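# Put the earliest-lettered office box into the door tote

## Task

Find the box in the office whose top letter comes earliest in the alphabet and set that box alone inside the tote near the door, resting fully within the tote's rim with no part overhanging it. The robot must not topple or be left leaning at the end, or the task counts as failed.

## Robot and tools

ROBOT. A Hello Robot Stretch 3 with one arm. It has a two-wheeled base, a lift that slides up a mast, and a telescoping arm that reaches out to the robot's RIGHT side. The arm ends in a wrist (yaw, pitch, roll) and a two-finger gripper. The base can only drive forward or back and turn in place; it cannot strafe. To move the gripper forward, drive the base. The base is 0.33 m long and 0.34 m wide with a rounded back, and it pivots about a point 0.05 m behind its front edge. With the arm pulled in and the wrist folded, turning sweeps a circle of radius 0.28 m. An unfolded, level wrist reaches outside that circle. Loose objects may occasionally get nudged by something other than the robot.

FRAMES. Base frame: origin on the floor between the drive wheels, x forward, y left, z up, in metres. hand_pose is reported in this frame, at the point where the closed fingertips meet. With all wrist joints at 0, that frame's x points up, its y points back along the arm toward the mast, and its z points to the robot's rear. Odometry frame: the base frame at the scene's start. base_odometry counts wheel rotation only, so slipping appears as travel. Heading is in rad, left positive, from -3.142 to 3.142.

TOOL move. One action per call. base is an object with exactly one key, and it is an offset from where the base last measured itself. translate_m is metres, forward positive, -3 to 3. rotate_rad is radians, left positive, -6.4 to 6.4.

joints is one object keyed by joint name, holding absolute targets:
- lift_m: 0 to 1.1 m.
- arm_m: 0 to 0.52 m (extension).
- wrist_yaw_rad: -1.345 to 4.42. 0 is along the arm; positive swings toward the front.
- wrist_pitch_rad: -1.57 to 0.451. 0 is level; negative tips the fingertips down.
- wrist_roll_rad: -2.911 to 2.918. At 0 the fingers sit side by side, level.
- gripper_m: -0.089 to 0.179. Larger is wider. The fingertip gap is about 0.007 m below this value when nearly shut and 0.025 m below when wide.
- head_pan_rad: -3.953 to 1.73. 0 is forward, positive is left, -1.57 looks along the arm.
- head_tilt_rad: -1.53 to 0.419. Negative looks down.

The done tolerances are ±0.004 for lift, arm and gripper, ±0.02 for yaw and roll, ±0.05 for pitch, and ±0.1 for the head. A call may give base, joints or both, and may add pace, speeds or contact_limits. Alternatively, it gives only servos: "reboot", which re-enables servos that shut off. pace is "default" or "max". speeds is an object of top speeds per key, up to max. Top speeds at default/max are: translate 0.12/0.30 m/s, rotate 0.76/1.90 rad/s, lift 0.11/0.15 m/s, arm 0.14/0.40 m/s. The base is capped at 0.10 m/s and 0.63 rad/s unless lift_m < 0.30, arm_m < 0.03 and wrist_yaw_rad > 2.54. An action runs at most about 14 s (time_out).

contact_limits stops a motion when its motor_effort reaches the given value. Put each limit in the same call as its command. arm_m takes a number 1 to 100 (negative when retracting). translate_m and rotate_rad take a number, checked on each wheel; the base has no contact stop unless you give one. lift_m takes {"down": v, "up": v}, 1 to 100, as extra push beyond free motion. Below about 12 it may stop while moving freely. Unknown keys make a call invalid; out-of-range values get it refused. A refusal or an unplanned stop skips your later move/wait/finished_scene calls in that reply.

cameras lists head_camera, nav_camera, wrist_camera or all; omitted means all and [] means none. blocking true (the default) waits until everything rests. false returns in about 0.5 s while motion continues. A later move overrides only the targets it names.

OTHER TOOLS. wait(seconds 0 to 10, cameras) commands nothing and returns state and images, returning early when motions settle. stop(cameras) brakes all running motions; braked parts report "stopped" and may keep pressing. zoom_image(camera, region [x0,y0,x1,y1] in pixels, top-left origin, at most 504x504) enlarges the latest image of a camera that was included. finished_scene(scene: the current scene number) ends the scene permanently, so the goal must already hold without the robot.

RESULTS. The move line reads "done" or the worst status. base_status and joint_status report moving, done, off_target (resting away from target, perhaps still pushing), contact_stop (that joint goes slack), time_out, torque_fault or stopped. on_its_own reports uncommanded behaviour; "held at" there is the target, not the reading. motor_effort is a percentage with the peak in brackets. Positive wheel effort drives forward. Full effort reads about 45 on pitch and about 72 on roll. turned_by_wheels and turned_by_imu give the turn since the last result; prefer the IMU if they differ by more than 0.15. base_tilt is in degrees (forward/right positive, about 4 degrees of fixed error). lidar_m gives 12 sector distances in metres, sector 1 ahead, counter-clockwise (4 left, 7 behind, 10 right), read in a plane 0.17 m up. It misses glass and thin legs; "-" means nothing seen or something under 0.15 m. wrist_depth_mm (45 to 1000) and head_depth_mm (280 to 4000) are 7x7 grids of median depth. head_camera images are rotated and need a clockwise quarter turn; nav_camera images need a counter-clockwise one. The simulation keeps running while you think.

GRIPPING. Close below the object's width to hold it, and open at least 0.05 above its width to let go. Readings do not confirm a grasp. Resend the close command if the grip loosens.

AVOID. Before folding the wrist (wrist_yaw_rad 3.0) or unfolding it, set lift 0.32 to 0.95, pitch -0.4 and roll near 0. Once folded, the lift may go down to 0.25. If yaw is below -0.4, keep pitch at -0.5 or lower. Pushing into something solid with the gripper above about 0.45 m, or driving while holding or hooking something fixed, can tip the robot; if it leans, back the gripper off. Wrist and head servos fault after sustained pushing. Avoid dropping or flinging objects, slamming, hard hits and heavy pushes.

Each tool is called after "Call:" as name(argument=value, ...) on one line, values as JSON.

## Session

Call:
move()

Scene clock: 0.00 s.
base_odometry: x=+0.000 y=+0.000 heading=+0.000
turned_by_wheels: +0.000
turned_by_imu: +0.000
base_tilt: forward=+1.0 right=-0.1
lidar_m: 0.80 1.67 1.61 1.34 1.00 0.97 1.01 1.40 1.53 1.06 0.79 0.77
head_depth_mm: 723 721 721 719 718 715 717 / 769 768 768 764 764 763 762 / 821 821 819 818 816 815 815 / 884 878 876 874 879 872 871 / 948 944 944 942 942 938 935 / 2044 2152 2141 2178 2210 2205 2170 / 1930 1918 1938 1945 1954 1974 1973
base_status: not commanded
joint_positions: lift_m=+0.444 arm_m=+0.002 wrist_yaw_rad=+3.097 wrist_pitch_rad=-0.467 wrist_roll_rad=+0.000 gripper_m=+0.037 head_pan_rad=+0.000 head_tilt_rad=-0.002
joint_status: not commanded
measured_speeds: all 0
motor_effort: left_wheel=-0.3 right_wheel=+1.7 lift_m=+27.5 arm_m=-9.1 wrist_yaw_rad=+0.9 wrist_pitch_rad=+2.5 wrist_roll_rad=+0.7 gripper_m=-0.2 head_pan_rad=+0.6 head_tilt_rad=+6.0
hand_pose: x=-0.0114 y=+0.0710 z=+0.4454 quat_wxyz=(+0.179, +0.691, +0.148, +0.684) (m; base frame)
wrist_depth_mm: - - 146 - - - - / - - 158 - - - - / - - 172 - - - - / - 920 190 - - - - / 809 785 204 798 813 819 789 / 676 667 128 638 654 695 687 / 581 593 283 580 571 592 588
pictures: head_camera (sideways), nav_camera (sideways), wrist_camera
Images, in order (width x height): head_camera 896x504, nav_camera 672x504, wrist_camera 644x364.

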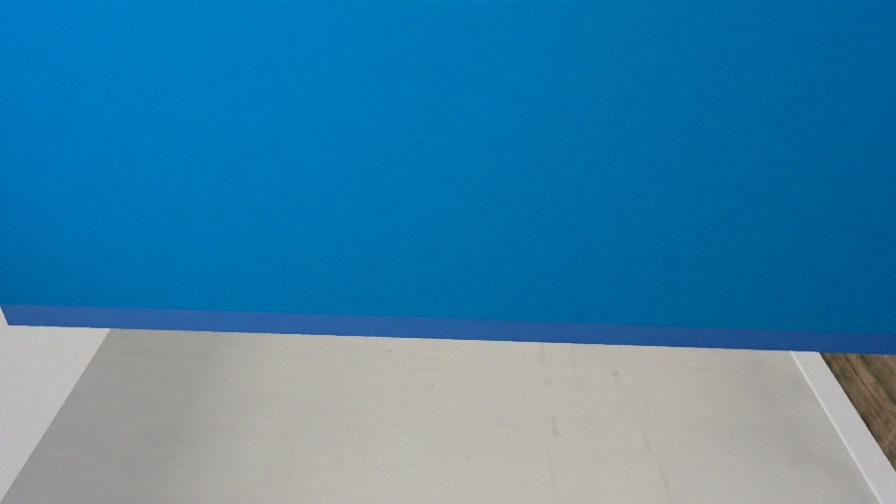

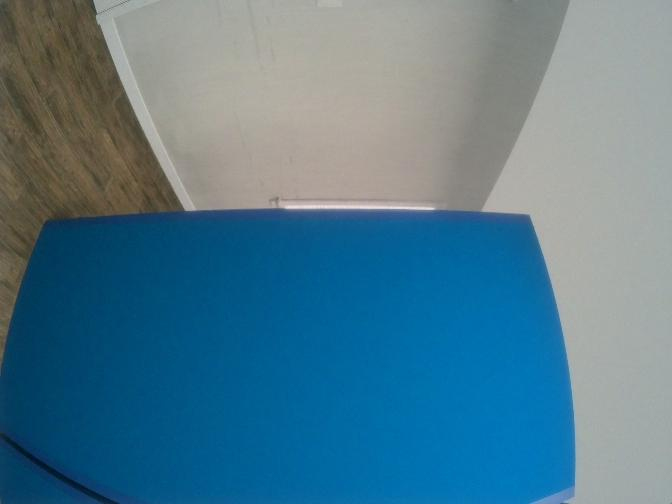

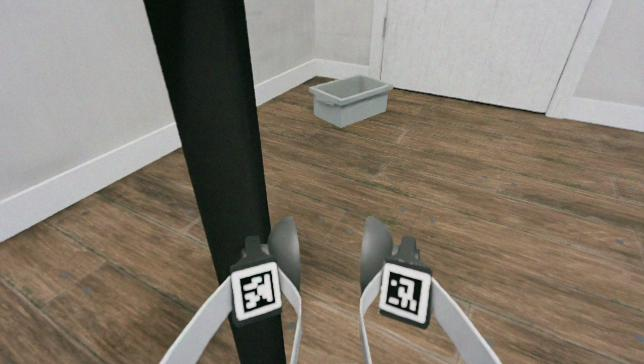

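Call:
move(joints={"head_pan_rad": 1.57, "head_tilt_rad": -0.5}, cameras=["head_camera", "nav_camera"])

Call:
move(joints={"head_pan_rad": -1.57, "head_tilt_rad": -0.5}, cameras=["head_camera", "nav_camera"])

Call:
move(joints={"head_pan_rad": -3.14, "head_tilt_rad": -0.5}, cameras=["head_camera", "nav_camera"])

Scene clock: 9.77 s.
move: done
base_odometry: x=+0.000 y=+0.000 heading=+0.000
turned_by_wheels: +0.000
turned_by_imu: +0.001
base_tilt: forward=+1.0 right=-0.1
lidar_m: 0.80 1.67 1.61 1.34 1.00 0.97 1.01 1.40 1.53 1.06 0.79 0.76
head_depth_mm: 1431 1520 1630 1767 1882 1615 1360 / 1530 1639 1750 1925 1951 1610 1347 / 1559 1711 1865 2060 2015 1578 1345 / 1380 1496 1663 1820 1909 1594 1340 / 1237 1334 1447 1575 1735 1591 1347 / 1118 1193 1287 1388 1502 1550 1335 / 1023 1086 1152 1243 1354 1462 -
base_status: not commanded
joint_positions: lift_m=+0.444 arm_m=+0.002 wrist_yaw_rad=+3.097 wrist_pitch_rad=-0.467 wrist_roll_rad=+0.000 gripper_m=+0.037 head_pan_rad=+1.602 head_tilt_rad=-0.500
joint_status: all done
measured_speeds: all 0
motor_effort: left_wheel=-0.5(0.6) right_wheel=+2.3(2.6) lift_m=+30.1(30.6) arm_m=-20.3(20.5) wrist_yaw_rad=+0.5(1.2) wrist_pitch_rad=+2.5(2.7) wrist_roll_rad=+0.8(0.9) gripper_m=-0.3(1.2) head_pan_rad=-1.5(5.2) head_tilt_rad=-2.7(6.2)
hand_pose: x=-0.0114 y=+0.0710 z=+0.4454 quat_wxyz=(+0.179, +0.691, +0.148, +0.684) (m; base frame)
wrist_depth_mm: - - 146 - - - - / - - 158 - - - - / - - 172 - - - - / - 933 190 - - - - / 808 810 204 813 809 797 811 / 673 690 127 648 665 669 683 / 594 602 283 597 568 582 589
pictures: head_camera (sideways), nav_camera (sideways)
Images, in order (width x height): head_camera 896x504, nav_camera 672x504.

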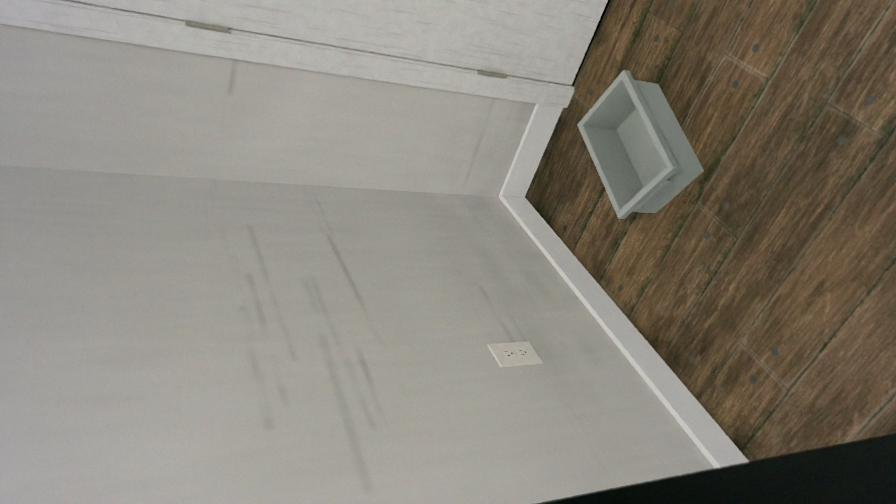

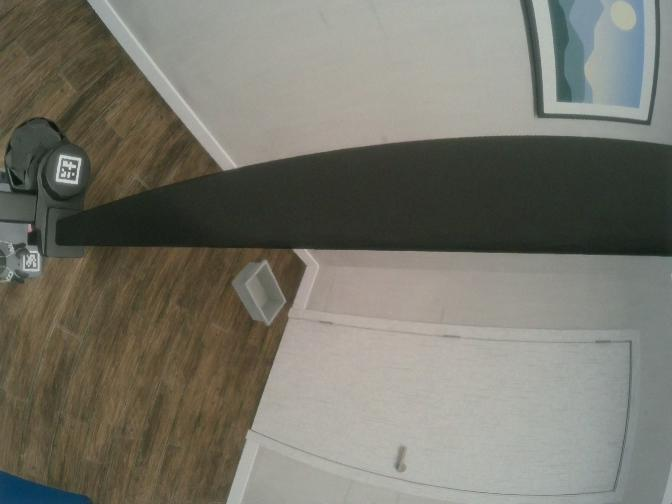

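Scene clock: 11.53 s.
move: done
base_odometry: x=+0.000 y=+0.000 heading=+0.000
turned_by_wheels: +0.000
turned_by_imu: +0.000
base_tilt: forward=+1.0 right=-0.1
lidar_m: 0.80 1.67 1.60 1.34 1.00 0.96 1.01 1.40 1.53 1.06 0.79 0.77
head_depth_mm: 1856 1940 1836 2304 1935 1617 1340 / 1694 1861 1943 2313 2014 1606 1335 / 1411 1554 1722 1992 1987 1587 1333 / 1212 1321 1443 1604 1807 1583 1330 / 1065 1140 1231 1345 1488 1553 1343 / 938 1004 1072 1162 1277 1382 1326 / 847 901 960 1022 1098 1190 1272
base_status: not commanded
joint_positions: lift_m=+0.444 arm_m=+0.002 wrist_yaw_rad=+3.097 wrist_pitch_rad=-0.467 wrist_roll_rad=+0.000 gripper_m=+0.037 head_pan_rad=-1.618 head_tilt_rad=-0.500
joint_status: all done
measured_speeds: all 0
motor_effort: left_wheel=-0.5(0.6) right_wheel=+2.0(2.8) lift_m=+30.6(30.8) arm_m=-20.5(20.7) wrist_yaw_rad=+0.4(1.4) wrist_pitch_rad=+2.3(2.8) wrist_roll_rad=+0.7(1.1) gripper_m=-0.3(1.0) head_pan_rad=+2.8(5.8) head_tilt_rad=-2.1(5.0)
hand_pose: x=-0.0114 y=+0.0710 z=+0.4454 quat_wxyz=(+0.179, +0.691, +0.148, +0.684) (m; base frame)
wrist_depth_mm: - - 146 - - - - / - - 159 - - - - / - - 173 - - - - / - 924 190 - - - - / 785 790 205 780 801 784 794 / 676 664 127 628 650 676 678 / 587 605 285 587 575 587 582
pictures: head_camera (sideways), nav_camera (sideways)
Images, in order (width x height): head_camera 896x504, nav_camera 672x504.

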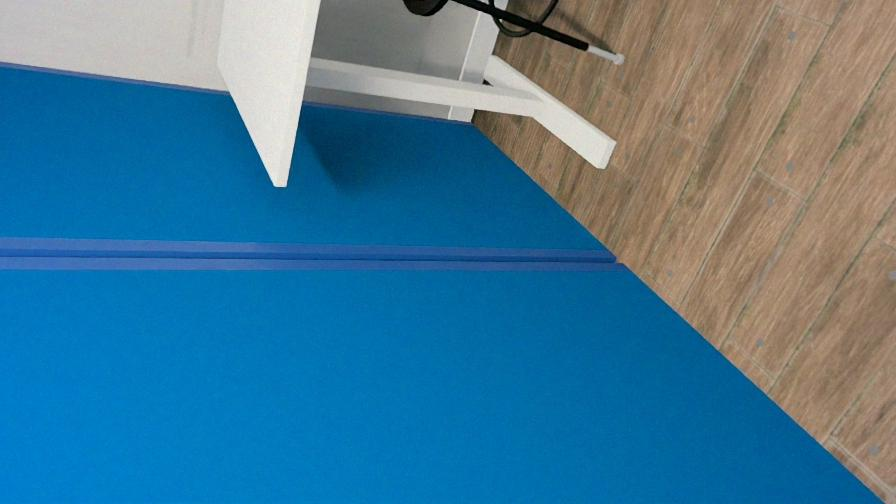

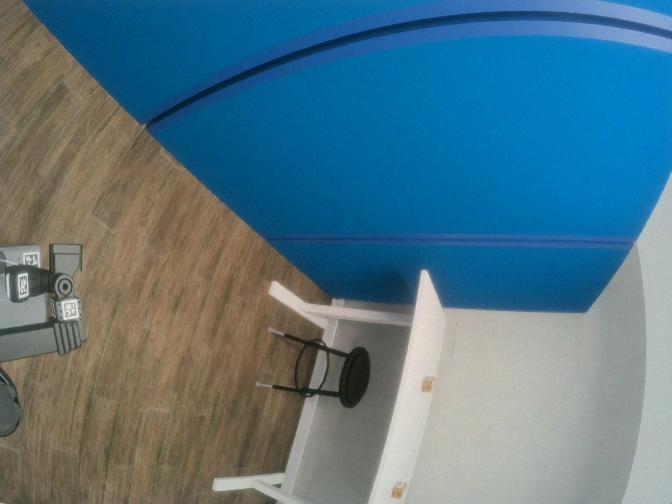

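Scene clock: 12.77 s.
move: done
base_odometry: x=+0.000 y=+0.000 heading=+0.000
turned_by_wheels: +0.000
turned_by_imu: +0.000
base_tilt: forward=+1.0 right=-0.1
lidar_m: 0.80 1.67 1.60 1.34 1.00 0.96 1.01 1.40 1.53 1.06 0.79 0.76
head_depth_mm: 824 878 947 1021 1119 1232 1302 / 861 928 1005 1092 1200 1324 1353 / 913 983 1064 1166 1294 1444 1347 / 969 1041 1148 1258 1406 1532 1340 / 1031 1124 1223 1367 1530 1595 1333 / 1096 1195 1324 1483 1680 1588 1332 / 1169 1284 1438 1623 1842 1601 1332
base_status: not commanded
joint_positions: lift_m=+0.444 arm_m=+0.002 wrist_yaw_rad=+3.097 wrist_pitch_rad=-0.467 wrist_roll_rad=+0.000 gripper_m=+0.037 head_pan_rad=-3.190 head_tilt_rad=-0.500
joint_status: all done
measured_speeds: all 0
motor_effort: left_wheel=-0.6(0.6) right_wheel=+2.5(2.6) lift_m=+30.3(30.7) arm_m=-20.3(20.8) wrist_yaw_rad=+1.1(1.2) wrist_pitch_rad=+2.4(2.7) wrist_roll_rad=+0.8(1.1) gripper_m=+0.2(1.2) head_pan_rad=+2.8(5.2) head_tilt_rad=-1.9(5.1)
hand_pose: x=-0.0114 y=+0.0710 z=+0.4454 quat_wxyz=(+0.179, +0.691, +0.148, +0.684) (m; base frame)
wrist_depth_mm: - - 146 - - - - / - - 159 - - - - / - - 173 - - - - / - 944 190 - - - - / 807 803 205 797 804 804 799 / 674 670 127 641 656 675 686 / 588 612 282 584 571 584 581
pictures: head_camera (sideways), nav_camera (sideways)
Images, in order (width x height): head_camera 896x504, nav_camera 672x504.

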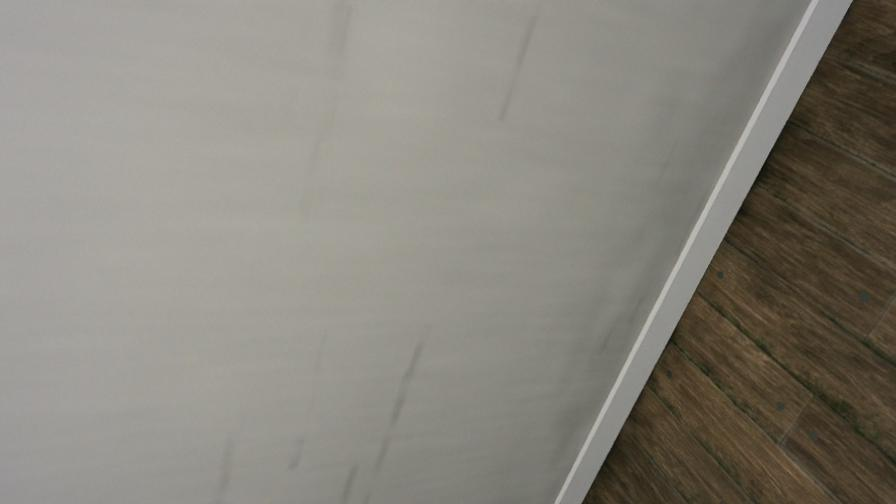

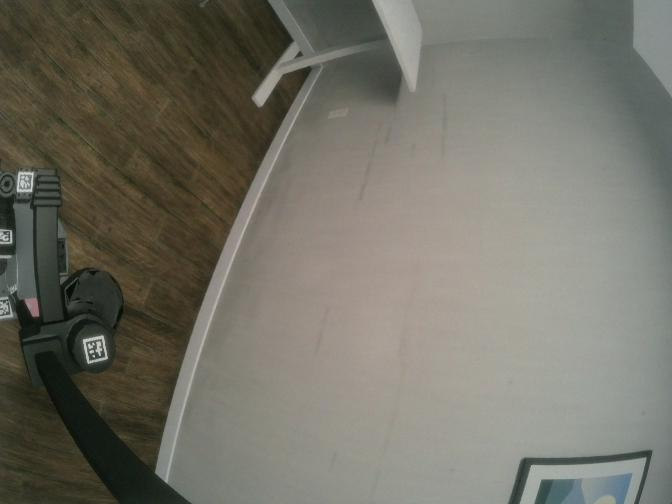

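Call:
move(joints={"head_pan_rad": -2.1, "head_tilt_rad": -0.3}, cameras=["head_camera", "nav_camera"])

Scene clock: 17.37 s.
move: done
base_odometry: x=+0.000 y=+0.000 heading=+0.000
turned_by_wheels: +0.000
turned_by_imu: +0.001
base_tilt: forward=+0.9 right=-0.1
lidar_m: 0.80 1.67 1.60 1.34 1.00 0.96 1.01 1.40 1.54 1.06 0.79 0.76
head_depth_mm: 1834 1912 2001 1779 2291 2004 1582 / 1847 1927 2015 1781 2292 1987 1576 / 1880 1953 2044 1758 2286 1988 1581 / 1902 1971 2068 1739 2325 1903 1570 / 1902 1986 2096 2238 2338 1974 1550 / 1909 2037 2143 1819 2285 1949 1557 / 1788 1803 1863 1788 1948 1882 1556
base_status: not commanded
joint_positions: lift_m=+0.444 arm_m=+0.002 wrist_yaw_rad=+3.097 wrist_pitch_rad=-0.467 wrist_roll_rad=+0.000 gripper_m=+0.037 head_pan_rad=-2.076 head_tilt_rad=-0.303
joint_status: all done
measured_speeds: all 0
motor_effort: left_wheel=-0.3(0.6) right_wheel=+2.4(2.9) lift_m=+30.2(30.7) arm_m=-19.8(20.4) wrist_yaw_rad=+1.0(1.5) wrist_pitch_rad=+2.6(2.7) wrist_roll_rad=+0.8(1.0) gripper_m=+0.9(0.9) head_pan_rad=+1.0(5.4) head_tilt_rad=+4.0(7.0)
hand_pose: x=-0.0114 y=+0.0710 z=+0.4454 quat_wxyz=(+0.179, +0.691, +0.148, +0.684) (m; base frame)
wrist_depth_mm: - - 146 - - - - / - - 158 - - - - / - - 172 - - - - / - 929 190 - - - - / 801 797 205 797 782 809 816 / 686 674 128 645 661 680 674 / 587 604 284 589 578 583 591
pictures: head_camera (sideways), nav_camera (sideways)
Images, in order (width x height): head_camera 896x504, nav_camera 672x504.

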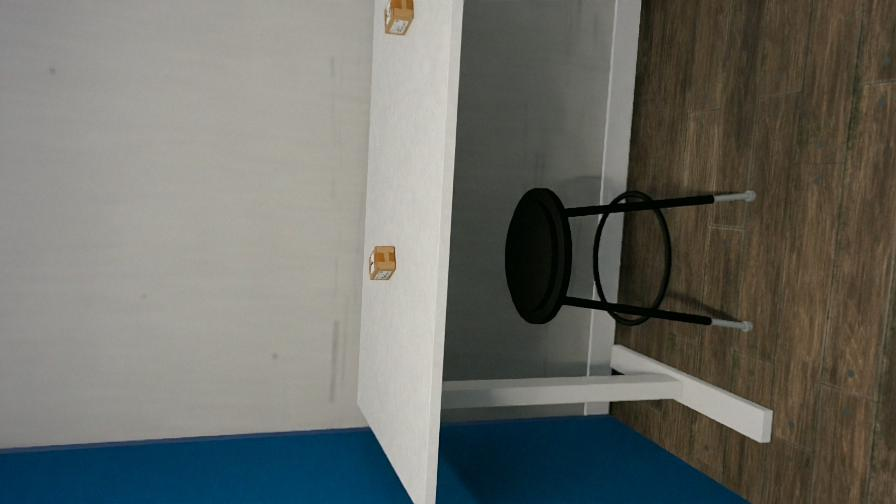

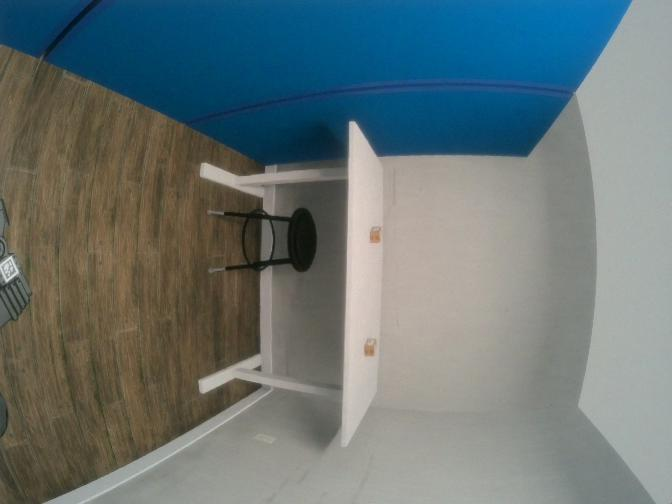

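Call:
zoom_image(camera="head_camera", region=[320, 0, 480, 100])

Call:
zoom_image(camera="head_camera", region=[320, 220, 440, 300])

Scaled by 3.150 from the camera's 896x504 image, which has a finer 1280x720 frame.

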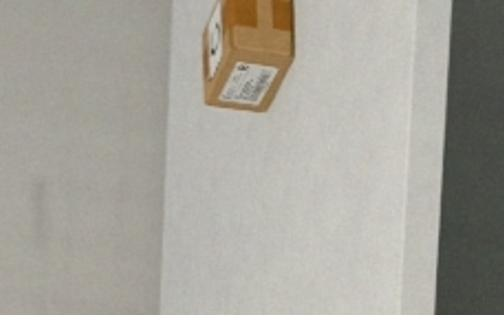

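Scaled by 4.200 from the camera's 896x504 image, which has a finer 1280x720 frame.

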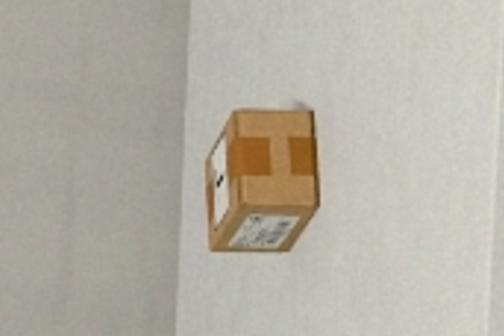

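Call:
move(joints={"head_pan_rad": 0.6, "head_tilt_rad": -0.4}, cameras=["head_camera", "nav_camera"])

Scene clock: 28.07 s.
move: done
base_odometry: x=+0.000 y=+0.000 heading=+0.000
turned_by_wheels: +0.000
turned_by_imu: +0.001
base_tilt: forward=+1.1 right=-0.2
lidar_m: 0.80 1.67 1.60 1.34 1.00 0.97 1.01 1.40 1.53 1.06 0.79 0.77
head_depth_mm: 1600 1721 1864 2029 2199 1787 1450 / 1566 1655 1818 1977 2118 1793 1441 / 1498 1609 1736 1869 2047 1768 1447 / 1460 1560 1687 1808 1981 1747 1431 / 1413 1519 1629 1770 1890 1766 1447 / 1363 1453 1534 1666 1805 1753 1448 / 1329 1421 1497 1618 1741 1757 1431
base_status: not commanded
joint_positions: lift_m=+0.444 arm_m=+0.002 wrist_yaw_rad=+3.097 wrist_pitch_rad=-0.467 wrist_roll_rad=+0.000 gripper_m=+0.037 head_pan_rad=+0.649 head_tilt_rad=-0.397
joint_status: all done
measured_speeds: all 0
motor_effort: left_wheel=-0.4(0.7) right_wheel=+2.2(2.8) lift_m=+29.8(30.3) arm_m=-19.8(20.1) wrist_yaw_rad=+0.8(1.4) wrist_pitch_rad=+2.5(2.8) wrist_roll_rad=+0.8(1.1) gripper_m=-0.9(1.3) head_pan_rad=-2.0(5.5) head_tilt_rad=-1.7(5.6)
hand_pose: x=-0.0114 y=+0.0710 z=+0.4454 quat_wxyz=(+0.179, +0.691, +0.148, +0.684) (m; base frame)
wrist_depth_mm: - - 147 - - - - / - - 158 - - - - / - - 172 - - - - / - 929 190 - - - - / 792 808 205 788 809 810 789 / 671 669 128 630 664 666 691 / 598 601 283 590 574 592 589
pictures: head_camera (sideways), nav_camera (sideways)
Images, in order (width x height): head_camera 896x504, nav_camera 672x504.

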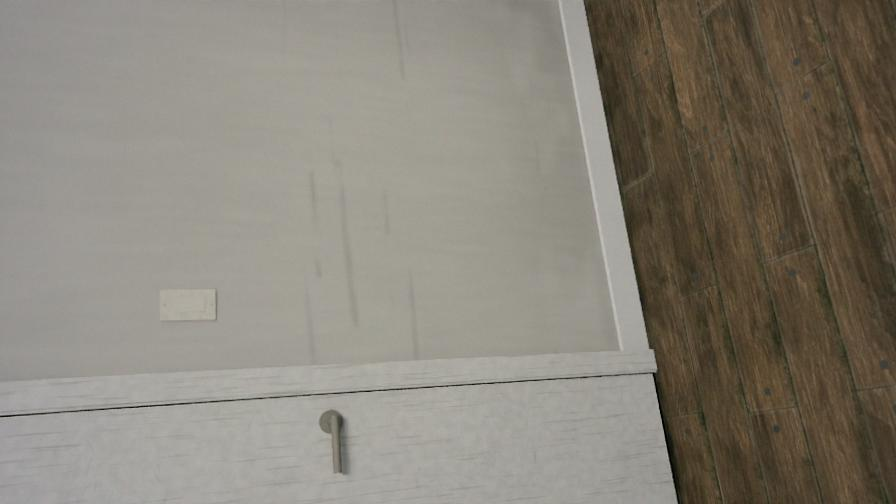

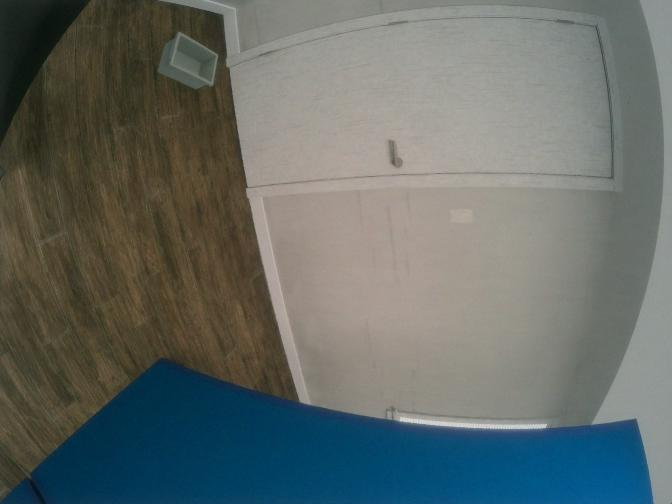

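Call:
move(base={"rotate_rad": -0.576}, joints={"head_pan_rad": -1.57, "head_tilt_rad": -0.4}, cameras=["head_camera", "nav_camera"])

Scene clock: 81.43 s.
move: done
base_odometry: x=+0.000 y=+0.000 heading=-0.575
turned_by_wheels: -0.575
turned_by_imu: -0.573
base_tilt: forward=+0.9 right=-0.3
lidar_m: 0.77 0.79 1.70 1.60 1.40 1.01 0.96 0.99 1.34 2.13 1.11 0.80
head_depth_mm: 1821 1965 1805 2290 2265 1782 1446 / 1843 1957 1768 2269 2329 1783 1444 / 1832 1958 1775 2259 2312 1774 1446 / 1842 1973 1739 2228 2179 1762 1430 / 1847 1962 1675 2209 2183 1764 1437 / 1833 1987 1710 2310 2201 1757 1432 / 1855 1980 1697 2077 2106 1745 1441
base_status: done
joint_positions: lift_m=+0.444 arm_m=+0.002 wrist_yaw_rad=+3.097 wrist_pitch_rad=-0.467 wrist_roll_rad=+0.000 gripper_m=+0.037 head_pan_rad=-1.585 head_tilt_rad=-0.400
joint_status: all done
measured_speeds: translate_m=+0.000 rotate_rad=+0.000 lift_m=+0.000 arm_m=+0.000 wrist_yaw_rad=+0.000 wrist_pitch_rad=+0.000 wrist_roll_rad=+0.000 head_pan_rad=+0.024 head_tilt_rad=+0.000
motor_effort: left_wheel=+10.7(15.5) right_wheel=-11.3(13.4) lift_m=+29.5(30.0) arm_m=-19.6(20.6) wrist_yaw_rad=+0.7(1.4) wrist_pitch_rad=+2.3(2.8) wrist_roll_rad=+0.8(1.0) gripper_m=+0.5(1.4) head_pan_rad=+2.2(5.4) head_tilt_rad=-1.5(4.5)
hand_pose: x=-0.0114 y=+0.0710 z=+0.4454 quat_wxyz=(+0.179, +0.691, +0.148, +0.684) (m; base frame)
wrist_depth_mm: - - 146 - - - - / - - 158 - - - - / - - 172 - - - - / - - 190 - - - 921 / 813 781 203 802 794 792 791 / 662 679 128 644 658 681 673 / 576 595 281 582 574 589 590
pictures: head_camera (sideways), nav_camera (sideways)
Images, in order (width x height): head_camera 896x504, nav_camera 672x504.

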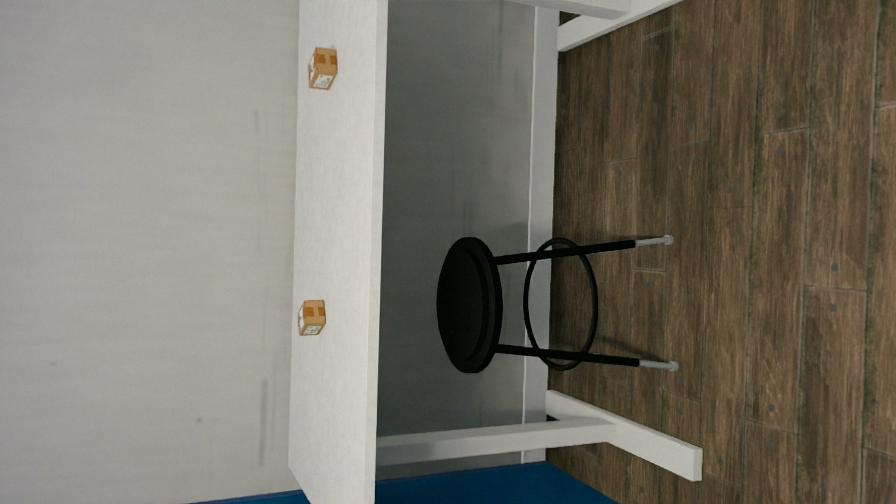

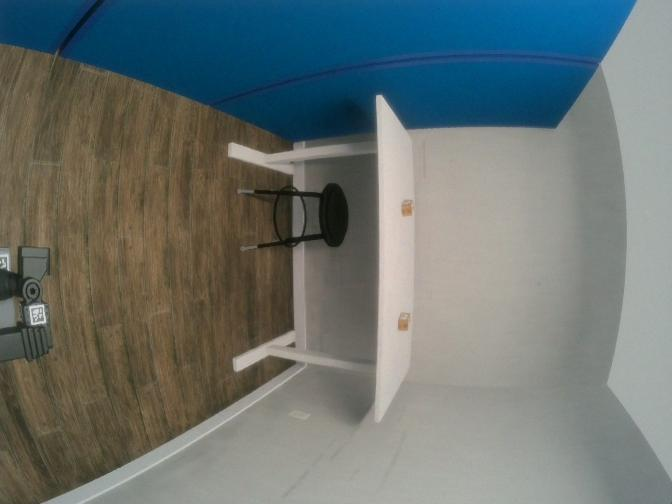

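Call:
zoom_image(camera="head_camera", region=[280, 20, 360, 110])

Call:
zoom_image(camera="head_camera", region=[270, 280, 350, 350])

Scaled by 5.600 from the camera's 896x504 image, which has a finer 1280x720 frame.

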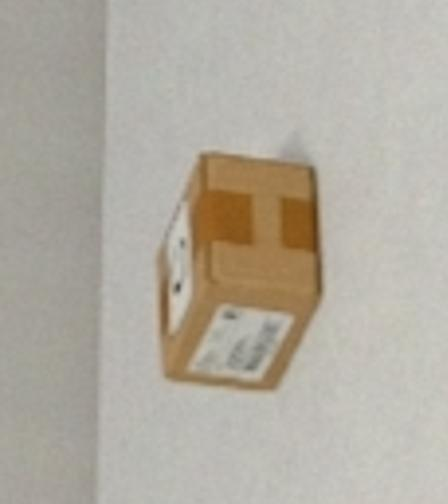

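Scaled by 6.300 from the camera's 896x504 image, which has a finer 1280x720 frame.

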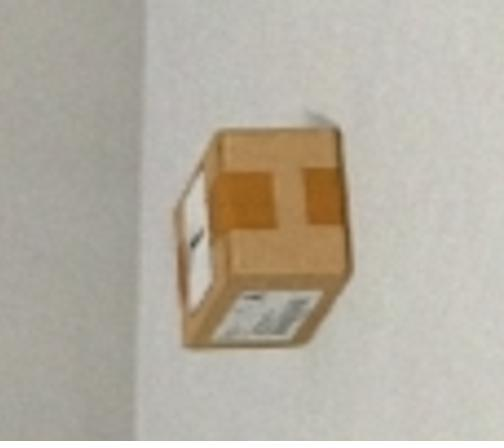

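Call:
move(base={"rotate_rad": -1.571}, joints={"head_pan_rad": 0.0, "head_tilt_rad": -0.5}, cameras=[])

Call:
move(base={"translate_m": 0.6}, cameras=["head_camera", "nav_camera"])

Scene clock: 137.07 s.
move: done
base_odometry: x=+0.000 y=+0.000 heading=-2.146
turned_by_wheels: -1.570
turned_by_imu: -1.563
base_tilt: forward=+1.1 right=-0.1
lidar_m: 1.53 1.10 0.79 0.77 0.79 1.69 1.61 1.38 1.00 0.97 1.00 1.36
head_depth_mm: 1803 1909 2105 2326 1991 1604 1340 / 1815 1937 2128 2327 1995 1608 1353 / 1823 1923 2163 2328 2001 1603 1340 / 1817 1940 1855 2312 1924 1600 1333 / 1846 1956 1857 2330 1920 1610 1336 / 1860 1968 1774 2339 1999 1602 1333 / 1841 1955 1898 2133 1970 1576 1333
base_status: done
joint_positions: lift_m=+0.444 arm_m=+0.002 wrist_yaw_rad=+3.097 wrist_pitch_rad=-0.467 wrist_roll_rad=+0.000 gripper_m=+0.037 head_pan_rad=+0.004 head_tilt_rad=-0.500
joint_status: all done
measured_speeds: all 0
motor_effort: left_wheel=+11.3(15.0) right_wheel=-10.9(14.4) lift_m=+29.1(29.7) arm_m=-20.1(20.8) wrist_yaw_rad=+0.6(1.4) wrist_pitch_rad=+2.5(2.8) wrist_roll_rad=+0.9(1.1) gripper_m=+0.6(1.5) head_pan_rad=-2.7(5.6) head_tilt_rad=-3.0(5.1)
hand_pose: x=-0.0114 y=+0.0710 z=+0.4454 quat_wxyz=(+0.179, +0.691, +0.148, +0.684) (m; base frame)
wrist_depth_mm: 712 - 143 - 742 - - / - - 156 - 792 - - / - - 171 - 869 - - / - 895 189 910 941 947 - / 804 789 204 793 822 802 799 / 681 664 128 634 649 669 690 / 587 612 280 588 571 589 593
pictures: none
No camera images: "cameras" was empty.

Scene clock: 144.17 s.
move: done
base_odometry: x=-0.326 y=-0.504 heading=-2.146
turned_by_wheels: +0.000
turned_by_imu: +0.000
base_tilt: forward=+0.8 right=-0.1
lidar_m: 0.94 0.96 0.80 0.77 0.80 1.08 2.20 1.37 1.00 0.96 0.99 1.28
head_depth_mm: 1282 1394 1215 899 1812 1617 1356 / 1290 1393 1217 896 1850 1605 1337 / 1284 1404 1215 890 1863 1607 1331 / 1304 1414 1199 893 1302 1545 1338 / 1313 1422 1121 936 1219 1591 1334 / 1317 1438 1189 934 1293 1564 1333 / 1320 1449 1191 926 1850 1526 1329
base_status: done
joint_positions: lift_m=+0.444 arm_m=+0.002 wrist_yaw_rad=+3.097 wrist_pitch_rad=-0.467 wrist_roll_rad=+0.000 gripper_m=+0.037 head_pan_rad=+0.000 head_tilt_rad=-0.500
joint_status: not commanded
measured_speeds: all 0
motor_effort: left_wheel=+8.6(17.8) right_wheel=+1.0(7.0) lift_m=+28.5(29.5) arm_m=-19.6(20.6) wrist_yaw_rad=+0.8(1.4) wrist_pitch_rad=+2.7(2.9) wrist_roll_rad=+1.0(1.1) gripper_m=-0.4(1.3) head_pan_rad=-4.3(4.8) head_tilt_rad=-2.1(4.0)
hand_pose: x=-0.0114 y=+0.0710 z=+0.4454 quat_wxyz=(+0.179, +0.691, +0.148, +0.684) (m; base frame)
wrist_depth_mm: - - 144 - - - 756 / - - 156 - - 815 807 / - - 170 - - 910 - / 893 941 188 887 918 927 - / 786 804 205 789 793 800 795 / 668 694 128 637 657 668 666 / 585 597 283 583 576 592 582
pictures: head_camera (sideways), nav_camera (sideways)
Images, in order (width x height): head_camera 896x504, nav_camera 672x504.

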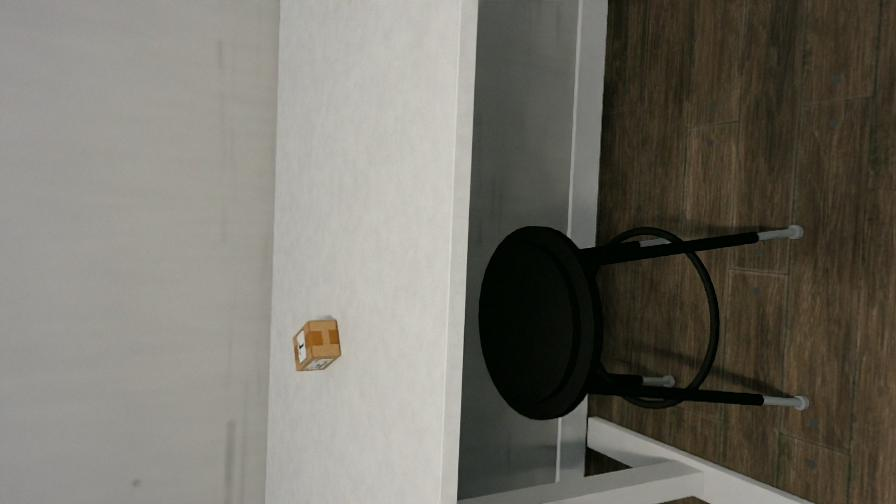

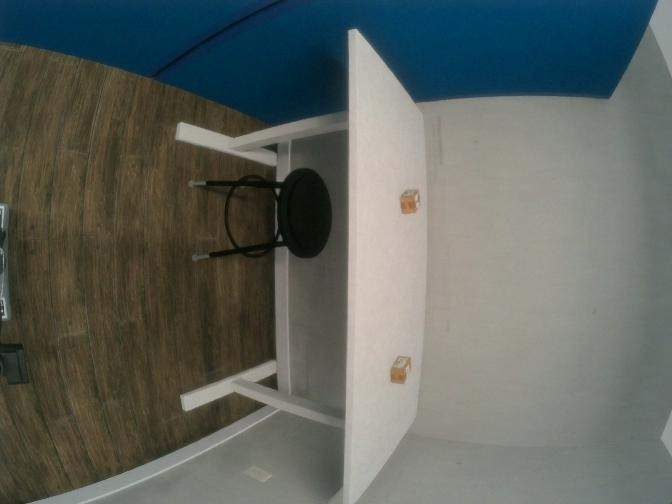

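Call:
zoom_image(camera="head_camera", region=[280, 310, 350, 380])

Call:
move(joints={"head_pan_rad": -0.5, "head_tilt_rad": -0.5}, cameras=["head_camera"])

Scaled by 7.200 from the camera's 896x504 image, which has a finer 1280x720 frame.

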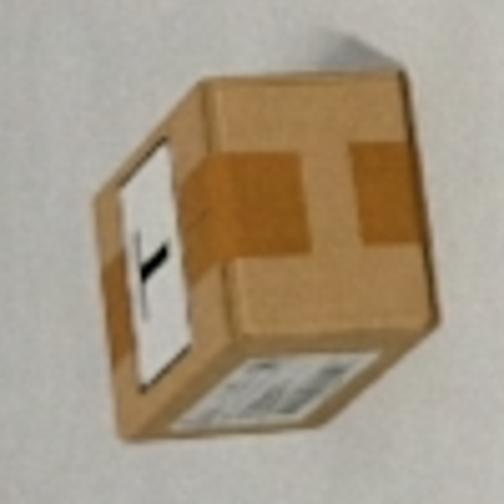

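Scene clock: 147.27 s.
move: done
base_odometry: x=-0.326 y=-0.504 heading=-2.146
turned_by_wheels: +0.000
turned_by_imu: +0.000
base_tilt: forward=+0.9 right=-0.1
lidar_m: 0.94 0.96 0.80 0.77 0.80 1.08 2.21 1.37 1.00 0.96 0.99 1.28
head_depth_mm: 1200 1257 1265 1396 1460 1527 1348 / 1357 1441 1216 1606 1730 1609 1348 / 1509 1611 1215 1466 1881 1569 1351 / 1458 1581 1203 1911 1888 1605 1344 / 1389 1514 1123 1794 1920 1588 1335 / 1347 1449 1193 930 1856 1581 1337 / 1288 1378 1186 879 1799 1595 1303
base_status: not commanded
joint_positions: lift_m=+0.444 arm_m=+0.002 wrist_yaw_rad=+3.097 wrist_pitch_rad=-0.467 wrist_roll_rad=+0.000 gripper_m=+0.037 head_pan_rad=-0.513 head_tilt_rad=-0.500
joint_status: all done
measured_speeds: all 0
motor_effort: left_wheel=+8.9(8.9) right_wheel=+1.0(1.7) lift_m=+28.7(29.1) arm_m=-19.1(19.6) wrist_yaw_rad=+0.7(1.2) wrist_pitch_rad=+2.6(2.8) wrist_roll_rad=+0.8(1.0) gripper_m=+0.1(1.1) head_pan_rad=-0.9(5.0) head_tilt_rad=-1.4(3.4)
hand_pose: x=-0.0114 y=+0.0710 z=+0.4454 quat_wxyz=(+0.179, +0.691, +0.148, +0.684) (m; base frame)
wrist_depth_mm: - - 143 - - - 747 / - - 156 - - 812 816 / - - 171 - - 884 - / 881 941 189 919 928 933 - / 818 805 205 811 805 793 796 / 683 690 128 641 649 678 685 / 585 601 284 581 571 584 590
pictures: head_camera (sideways)
Images, in order (width x height): head_camera 896x504.

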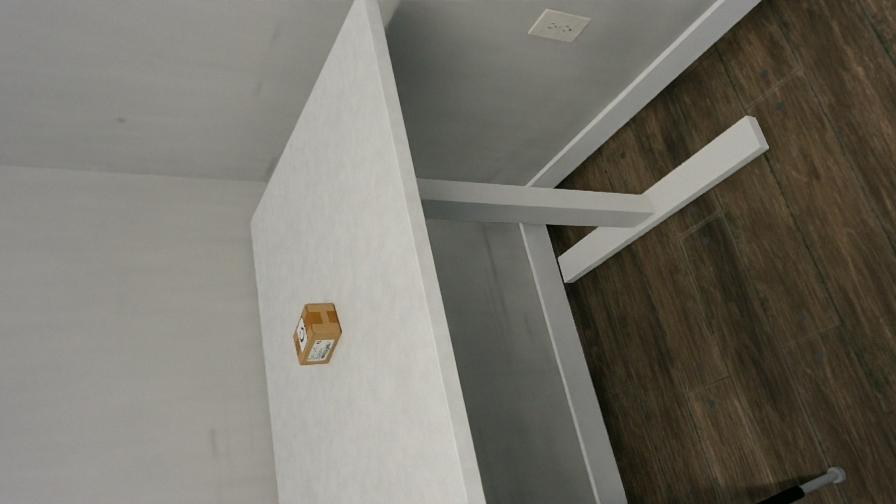

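Call:
zoom_image(camera="head_camera", region=[285, 295, 355, 370])

Scaled by 6.720 from the camera's 896x504 image, which has a finer 1280x720 frame.

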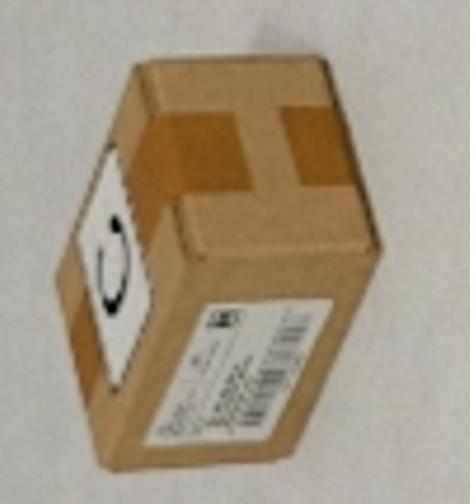

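Call:
move(joints={"lift_m": 0.27, "head_pan_rad": 1.4, "head_tilt_rad": -0.3}, pace="max", cameras=[])

Call:
move(base={"translate_m": -1.5}, pace="max", cameras=["head_camera", "nav_camera"])

Scene clock: 170.80 s.
move: done
base_odometry: x=-0.326 y=-0.504 heading=-2.146
turned_by_wheels: +0.000
turned_by_imu: +0.001
base_tilt: forward=+1.0 right=-0.2
lidar_m: 0.94 0.96 0.80 0.77 0.80 1.08 2.20 1.37 1.00 0.96 1.00 1.28
head_depth_mm: 670 706 748 797 849 904 976 / 664 700 741 787 838 896 966 / 659 696 730 775 828 885 950 / 652 687 723 770 818 875 938 / 646 680 718 763 809 859 927 / 641 673 711 756 799 853 914 / 634 666 700 743 788 841 903
base_status: not commanded
joint_positions: lift_m=+0.270 arm_m=+0.002 wrist_yaw_rad=+3.097 wrist_pitch_rad=-0.469 wrist_roll_rad=+0.000 gripper_m=+0.037 head_pan_rad=+1.416 head_tilt_rad=-0.301
joint_status: all done
measured_speeds: translate_m=+0.000 rotate_rad=+0.000 lift_m=+0.000 arm_m=+0.000 wrist_yaw_rad=+0.000 wrist_pitch_rad=+0.000 wrist_roll_rad=+0.000 head_pan_rad=-0.024 head_tilt_rad=+0.000
motor_effort: left_wheel=+8.8(8.8) right_wheel=+0.8(1.7) lift_m=+22.1(26.3) arm_m=-18.4(19.1) wrist_yaw_rad=+1.2(1.4) wrist_pitch_rad=+2.5(3.1) wrist_roll_rad=+0.8(1.0) gripper_m=+0.2(1.1) head_pan_rad=-2.6(4.9) head_tilt_rad=+4.1(6.4)
hand_pose: x=-0.0114 y=+0.0708 z=+0.2715 quat_wxyz=(+0.180, +0.691, +0.149, +0.684) (m; base frame)
wrist_depth_mm: - - 143 - - - 735 / - - 156 - - 826 817 / 820 790 171 832 839 852 852 / 688 683 191 676 700 692 681 / 555 557 204 558 566 558 558 / 474 290 128 271 462 477 476 / 250 256 243 250 260 413 409
pictures: none
No camera images: "cameras" was empty.

Scene clock: 177.20 s.
move: done
base_odometry: x=+0.489 y=+0.755 heading=-2.146
turned_by_wheels: +0.000
turned_by_imu: +0.003
base_tilt: forward=+0.8 right=-0.1
lidar_m: 2.64 1.08 0.79 0.87 1.05 0.73 0.71 0.74 1.01 0.97 1.01 1.37
head_depth_mm: 662 698 739 787 841 896 965 / 667 697 733 777 824 880 951 / 917 931 936 946 958 974 994 / 3382 3552 3649 3790 2708 1916 1535 / 3324 3487 3631 3828 2715 1976 1557 / 3316 3415 3629 3698 2685 1960 1566 / 3261 3389 3567 3602 2645 1966 1570
base_status: done
joint_positions: lift_m=+0.270 arm_m=+0.002 wrist_yaw_rad=+3.097 wrist_pitch_rad=-0.469 wrist_roll_rad=+0.000 gripper_m=+0.037 head_pan_rad=+1.400 head_tilt_rad=-0.300
joint_status: not commanded
measured_speeds: all 0
motor_effort: left_wheel=-5.7(12.3) right_wheel=-0.1(17.5) lift_m=+28.9(29.1) arm_m=-18.1(18.9) wrist_yaw_rad=+0.7(1.5) wrist_pitch_rad=+2.9(3.1) wrist_roll_rad=+0.7(1.2) gripper_m=+0.1(1.6) head_pan_rad=-2.0(4.6) head_tilt_rad=+4.2(5.6)
hand_pose: x=-0.0114 y=+0.0708 z=+0.2715 quat_wxyz=(+0.180, +0.691, +0.149, +0.684) (m; base frame)
wrist_depth_mm: - - 146 - 727 - - / - - 158 - 819 - - / 847 899 173 876 844 832 835 / 683 673 190 683 691 684 683 / 562 563 205 560 554 566 562 / 482 289 128 271 461 470 476 / 249 254 242 249 263 407 406
pictures: head_camera (sideways), nav_camera (sideways)
Images, in order (width x height): head_camera 896x504, nav_camera 672x504.

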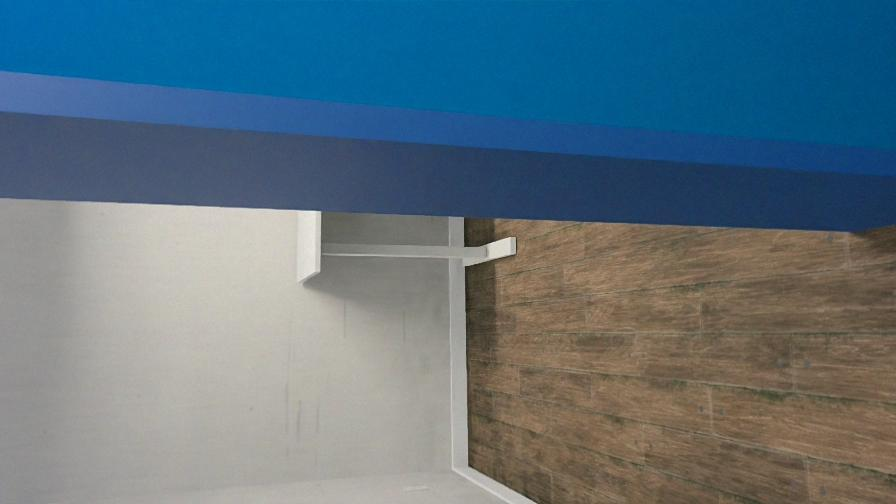

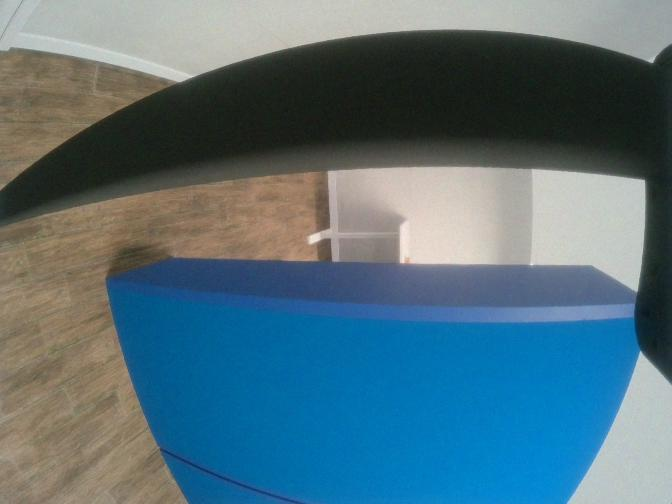

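Call:
move(base={"translate_m": -0.23}, pace="max", cameras=[])

Call:
move(base={"rotate_rad": 1.571}, joints={"head_pan_rad": -0.8, "head_tilt_rad": -0.3}, pace="max", cameras=["head_camera", "nav_camera"])

Scene clock: 189.43 s.
move: done
base_odometry: x=+0.615 y=+0.948 heading=-2.146
turned_by_wheels: +0.000
turned_by_imu: +0.001
base_tilt: forward=+0.8 right=-0.2
lidar_m: 2.86 1.08 0.89 2.03 0.72 0.50 0.49 0.50 0.69 0.98 1.01 1.37
head_depth_mm: 1012 1014 1020 1025 1030 1041 1051 / 3421 3662 3691 3906 2309 1380 1394 / 3399 3579 3763 3895 2708 1983 1573 / 3343 3492 3658 3882 2734 1978 1561 / 3352 3453 3800 3856 2703 1977 1573 / 3316 3533 3602 3712 2668 1984 1563 / 2870 2804 2733 2721 2438 1968 1570
base_status: done
joint_positions: lift_m=+0.270 arm_m=+0.002 wrist_yaw_rad=+3.097 wrist_pitch_rad=-0.469 wrist_roll_rad=+0.000 gripper_m=+0.037 head_pan_rad=+1.400 head_tilt_rad=-0.300
joint_status: not commanded
measured_speeds: all 0
motor_effort: left_wheel=-0.7(14.3) right_wheel=-5.8(10.0) lift_m=+25.1(30.5) arm_m=-17.0(17.9) wrist_yaw_rad=+1.0(1.4) wrist_pitch_rad=+2.7(3.1) wrist_roll_rad=+0.9(1.1) gripper_m=-0.2(1.3) head_pan_rad=-3.2(3.8) head_tilt_rad=+4.2(4.7)
hand_pose: x=-0.0114 y=+0.0708 z=+0.2715 quat_wxyz=(+0.180, +0.691, +0.149, +0.684) (m; base frame)
wrist_depth_mm: - - 146 - - 722 - / - - 158 - - 783 - / - 840 173 886 897 851 832 / - 682 189 682 692 684 681 / 556 564 206 553 562 554 556 / 476 288 127 270 464 468 476 / 248 257 242 248 262 408 409
pictures: none
No camera images: "cameras" was empty.

Scene clock: 191.87 s.
move: done
base_odometry: x=+0.615 y=+0.948 heading=-0.575
turned_by_wheels: +1.571
turned_by_imu: +1.565
base_tilt: forward=+0.9 right=-0.1
lidar_m: 2.14 0.73 0.51 0.48 0.50 0.67 0.98 1.00 1.35 2.85 1.10 0.88
head_depth_mm: 1224 1328 1449 1581 1728 1893 1589 / 1094 1168 1268 1353 1476 1643 1572 / 987 1047 1115 1206 1307 1406 1499 / 895 945 1003 1066 1141 1221 1325 / 820 864 911 961 1021 1092 1165 / 761 795 833 885 930 999 1073 / 750 805 868 938 1020 1115 1240
base_status: done
joint_positions: lift_m=+0.270 arm_m=+0.002 wrist_yaw_rad=+3.097 wrist_pitch_rad=-0.469 wrist_roll_rad=+0.000 gripper_m=+0.037 head_pan_rad=-0.816 head_tilt_rad=-0.300
joint_status: all done
measured_speeds: translate_m=+0.000 rotate_rad=+0.000 lift_m=+0.000 arm_m=+0.000 wrist_yaw_rad=+0.000 wrist_pitch_rad=+0.000 wrist_roll_rad=+0.000 head_pan_rad=+0.024 head_tilt_rad=+0.000
motor_effort: left_wheel=-9.3(16.3) right_wheel=+8.9(17.8) lift_m=+21.9(24.8) arm_m=-19.6(20.8) wrist_yaw_rad=+1.0(1.4) wrist_pitch_rad=+2.6(3.0) wrist_roll_rad=+0.8(1.2) gripper_m=+0.7(1.5) head_pan_rad=+2.8(4.8) head_tilt_rad=+3.0(5.3)
hand_pose: x=-0.0114 y=+0.0708 z=+0.2715 quat_wxyz=(+0.180, +0.691, +0.149, +0.684) (m; base frame)
wrist_depth_mm: - - 143 - 480 - - / - - 155 - 523 - - / - - 170 - 574 - - / - - 189 - - 671 652 / 556 559 206 564 561 561 560 / 476 291 128 269 461 474 473 / 249 254 242 250 262 414 408
pictures: head_camera (sideways), nav_camera (sideways)
Images, in order (width x height): head_camera 896x504, nav_camera 672x504.

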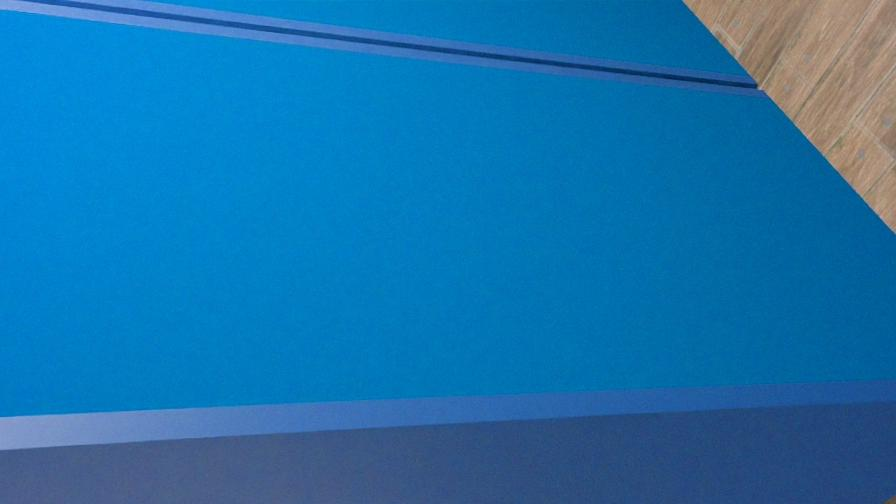

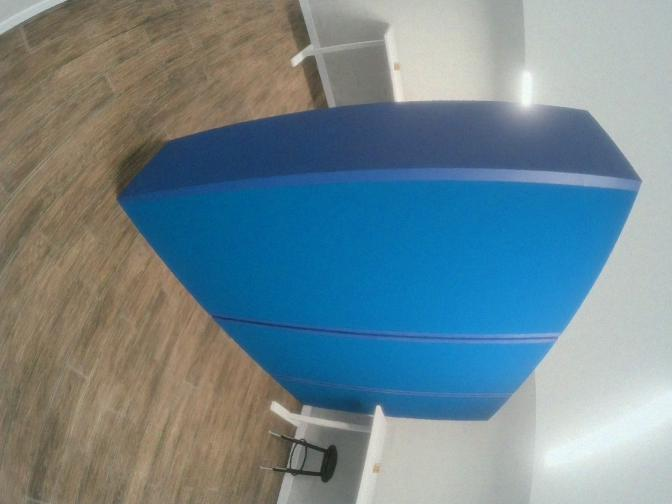

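Call:
move(base={"translate_m": 1.2}, joints={"head_pan_rad": -1.2, "head_tilt_rad": -0.35}, pace="max", cameras=["head_camera", "nav_camera"])

Scene clock: 200.43 s.
move: done
base_odometry: x=+1.621 y=+0.296 heading=-0.575
turned_by_wheels: +0.000
turned_by_imu: -0.001
base_tilt: forward=+1.0 right=-0.2
lidar_m: 2.22 0.78 0.56 0.53 0.55 0.74 1.84 2.23 0.45 0.43 3.16 2.23
head_depth_mm: 2761 2920 2925 3182 2497 1746 479 / 2862 2995 3066 3279 2496 1887 1506 / 2987 3125 3207 3398 2472 1871 1509 / 3098 3215 3355 3591 2444 1859 1488 / 3258 3415 3545 3372 2475 1860 1497 / 3331 3590 3717 3599 2487 1868 1493 / 3428 3656 3787 3655 2451 1845 1489
base_status: done
joint_positions: lift_m=+0.270 arm_m=+0.002 wrist_yaw_rad=+3.097 wrist_pitch_rad=-0.469 wrist_roll_rad=+0.000 gripper_m=+0.037 head_pan_rad=-1.202 head_tilt_rad=-0.350
joint_status: all done
measured_speeds: all 0
motor_effort: left_wheel=-0.3(15.5) right_wheel=+8.8(14.8) lift_m=+29.6(30.3) arm_m=-12.3(17.4) wrist_yaw_rad=+1.2(1.6) wrist_pitch_rad=+2.7(3.2) wrist_roll_rad=+0.8(1.1) gripper_m=-0.2(1.4) head_pan_rad=+1.8(5.4) head_tilt_rad=-1.6(4.1)
hand_pose: x=-0.0114 y=+0.0708 z=+0.2715 quat_wxyz=(+0.180, +0.691, +0.149, +0.684) (m; base frame)
wrist_depth_mm: - - 143 - - - - / - - 156 - - - - / - - 170 - - - - / - - 190 653 655 655 653 / 574 562 206 561 550 559 558 / 475 290 128 270 457 475 475 / 248 255 243 248 262 406 411
pictures: head_camera (sideways), nav_camera (sideways)
Images, in order (width x height): head_camera 896x504, nav_camera 672x504.

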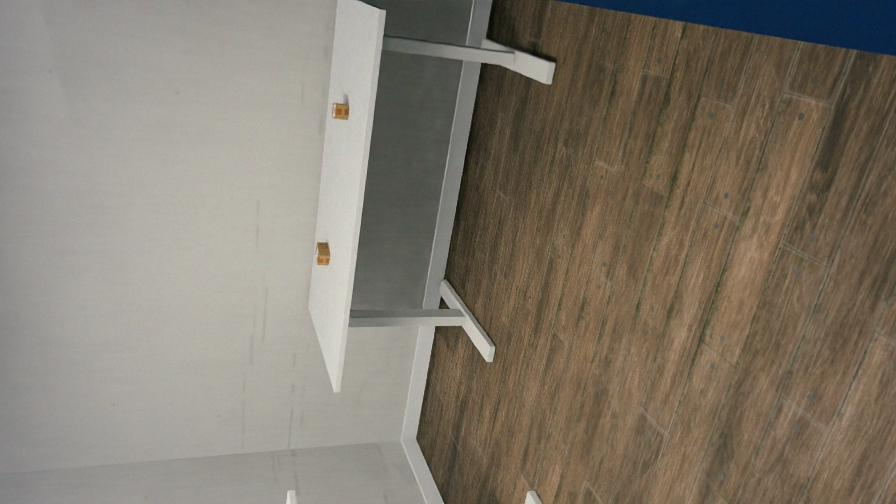

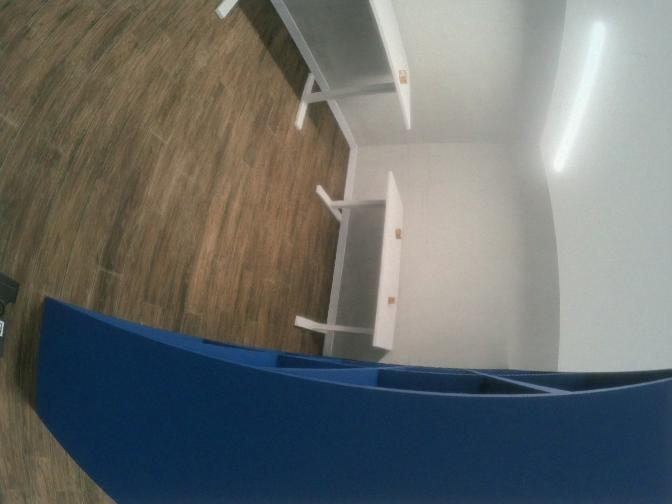

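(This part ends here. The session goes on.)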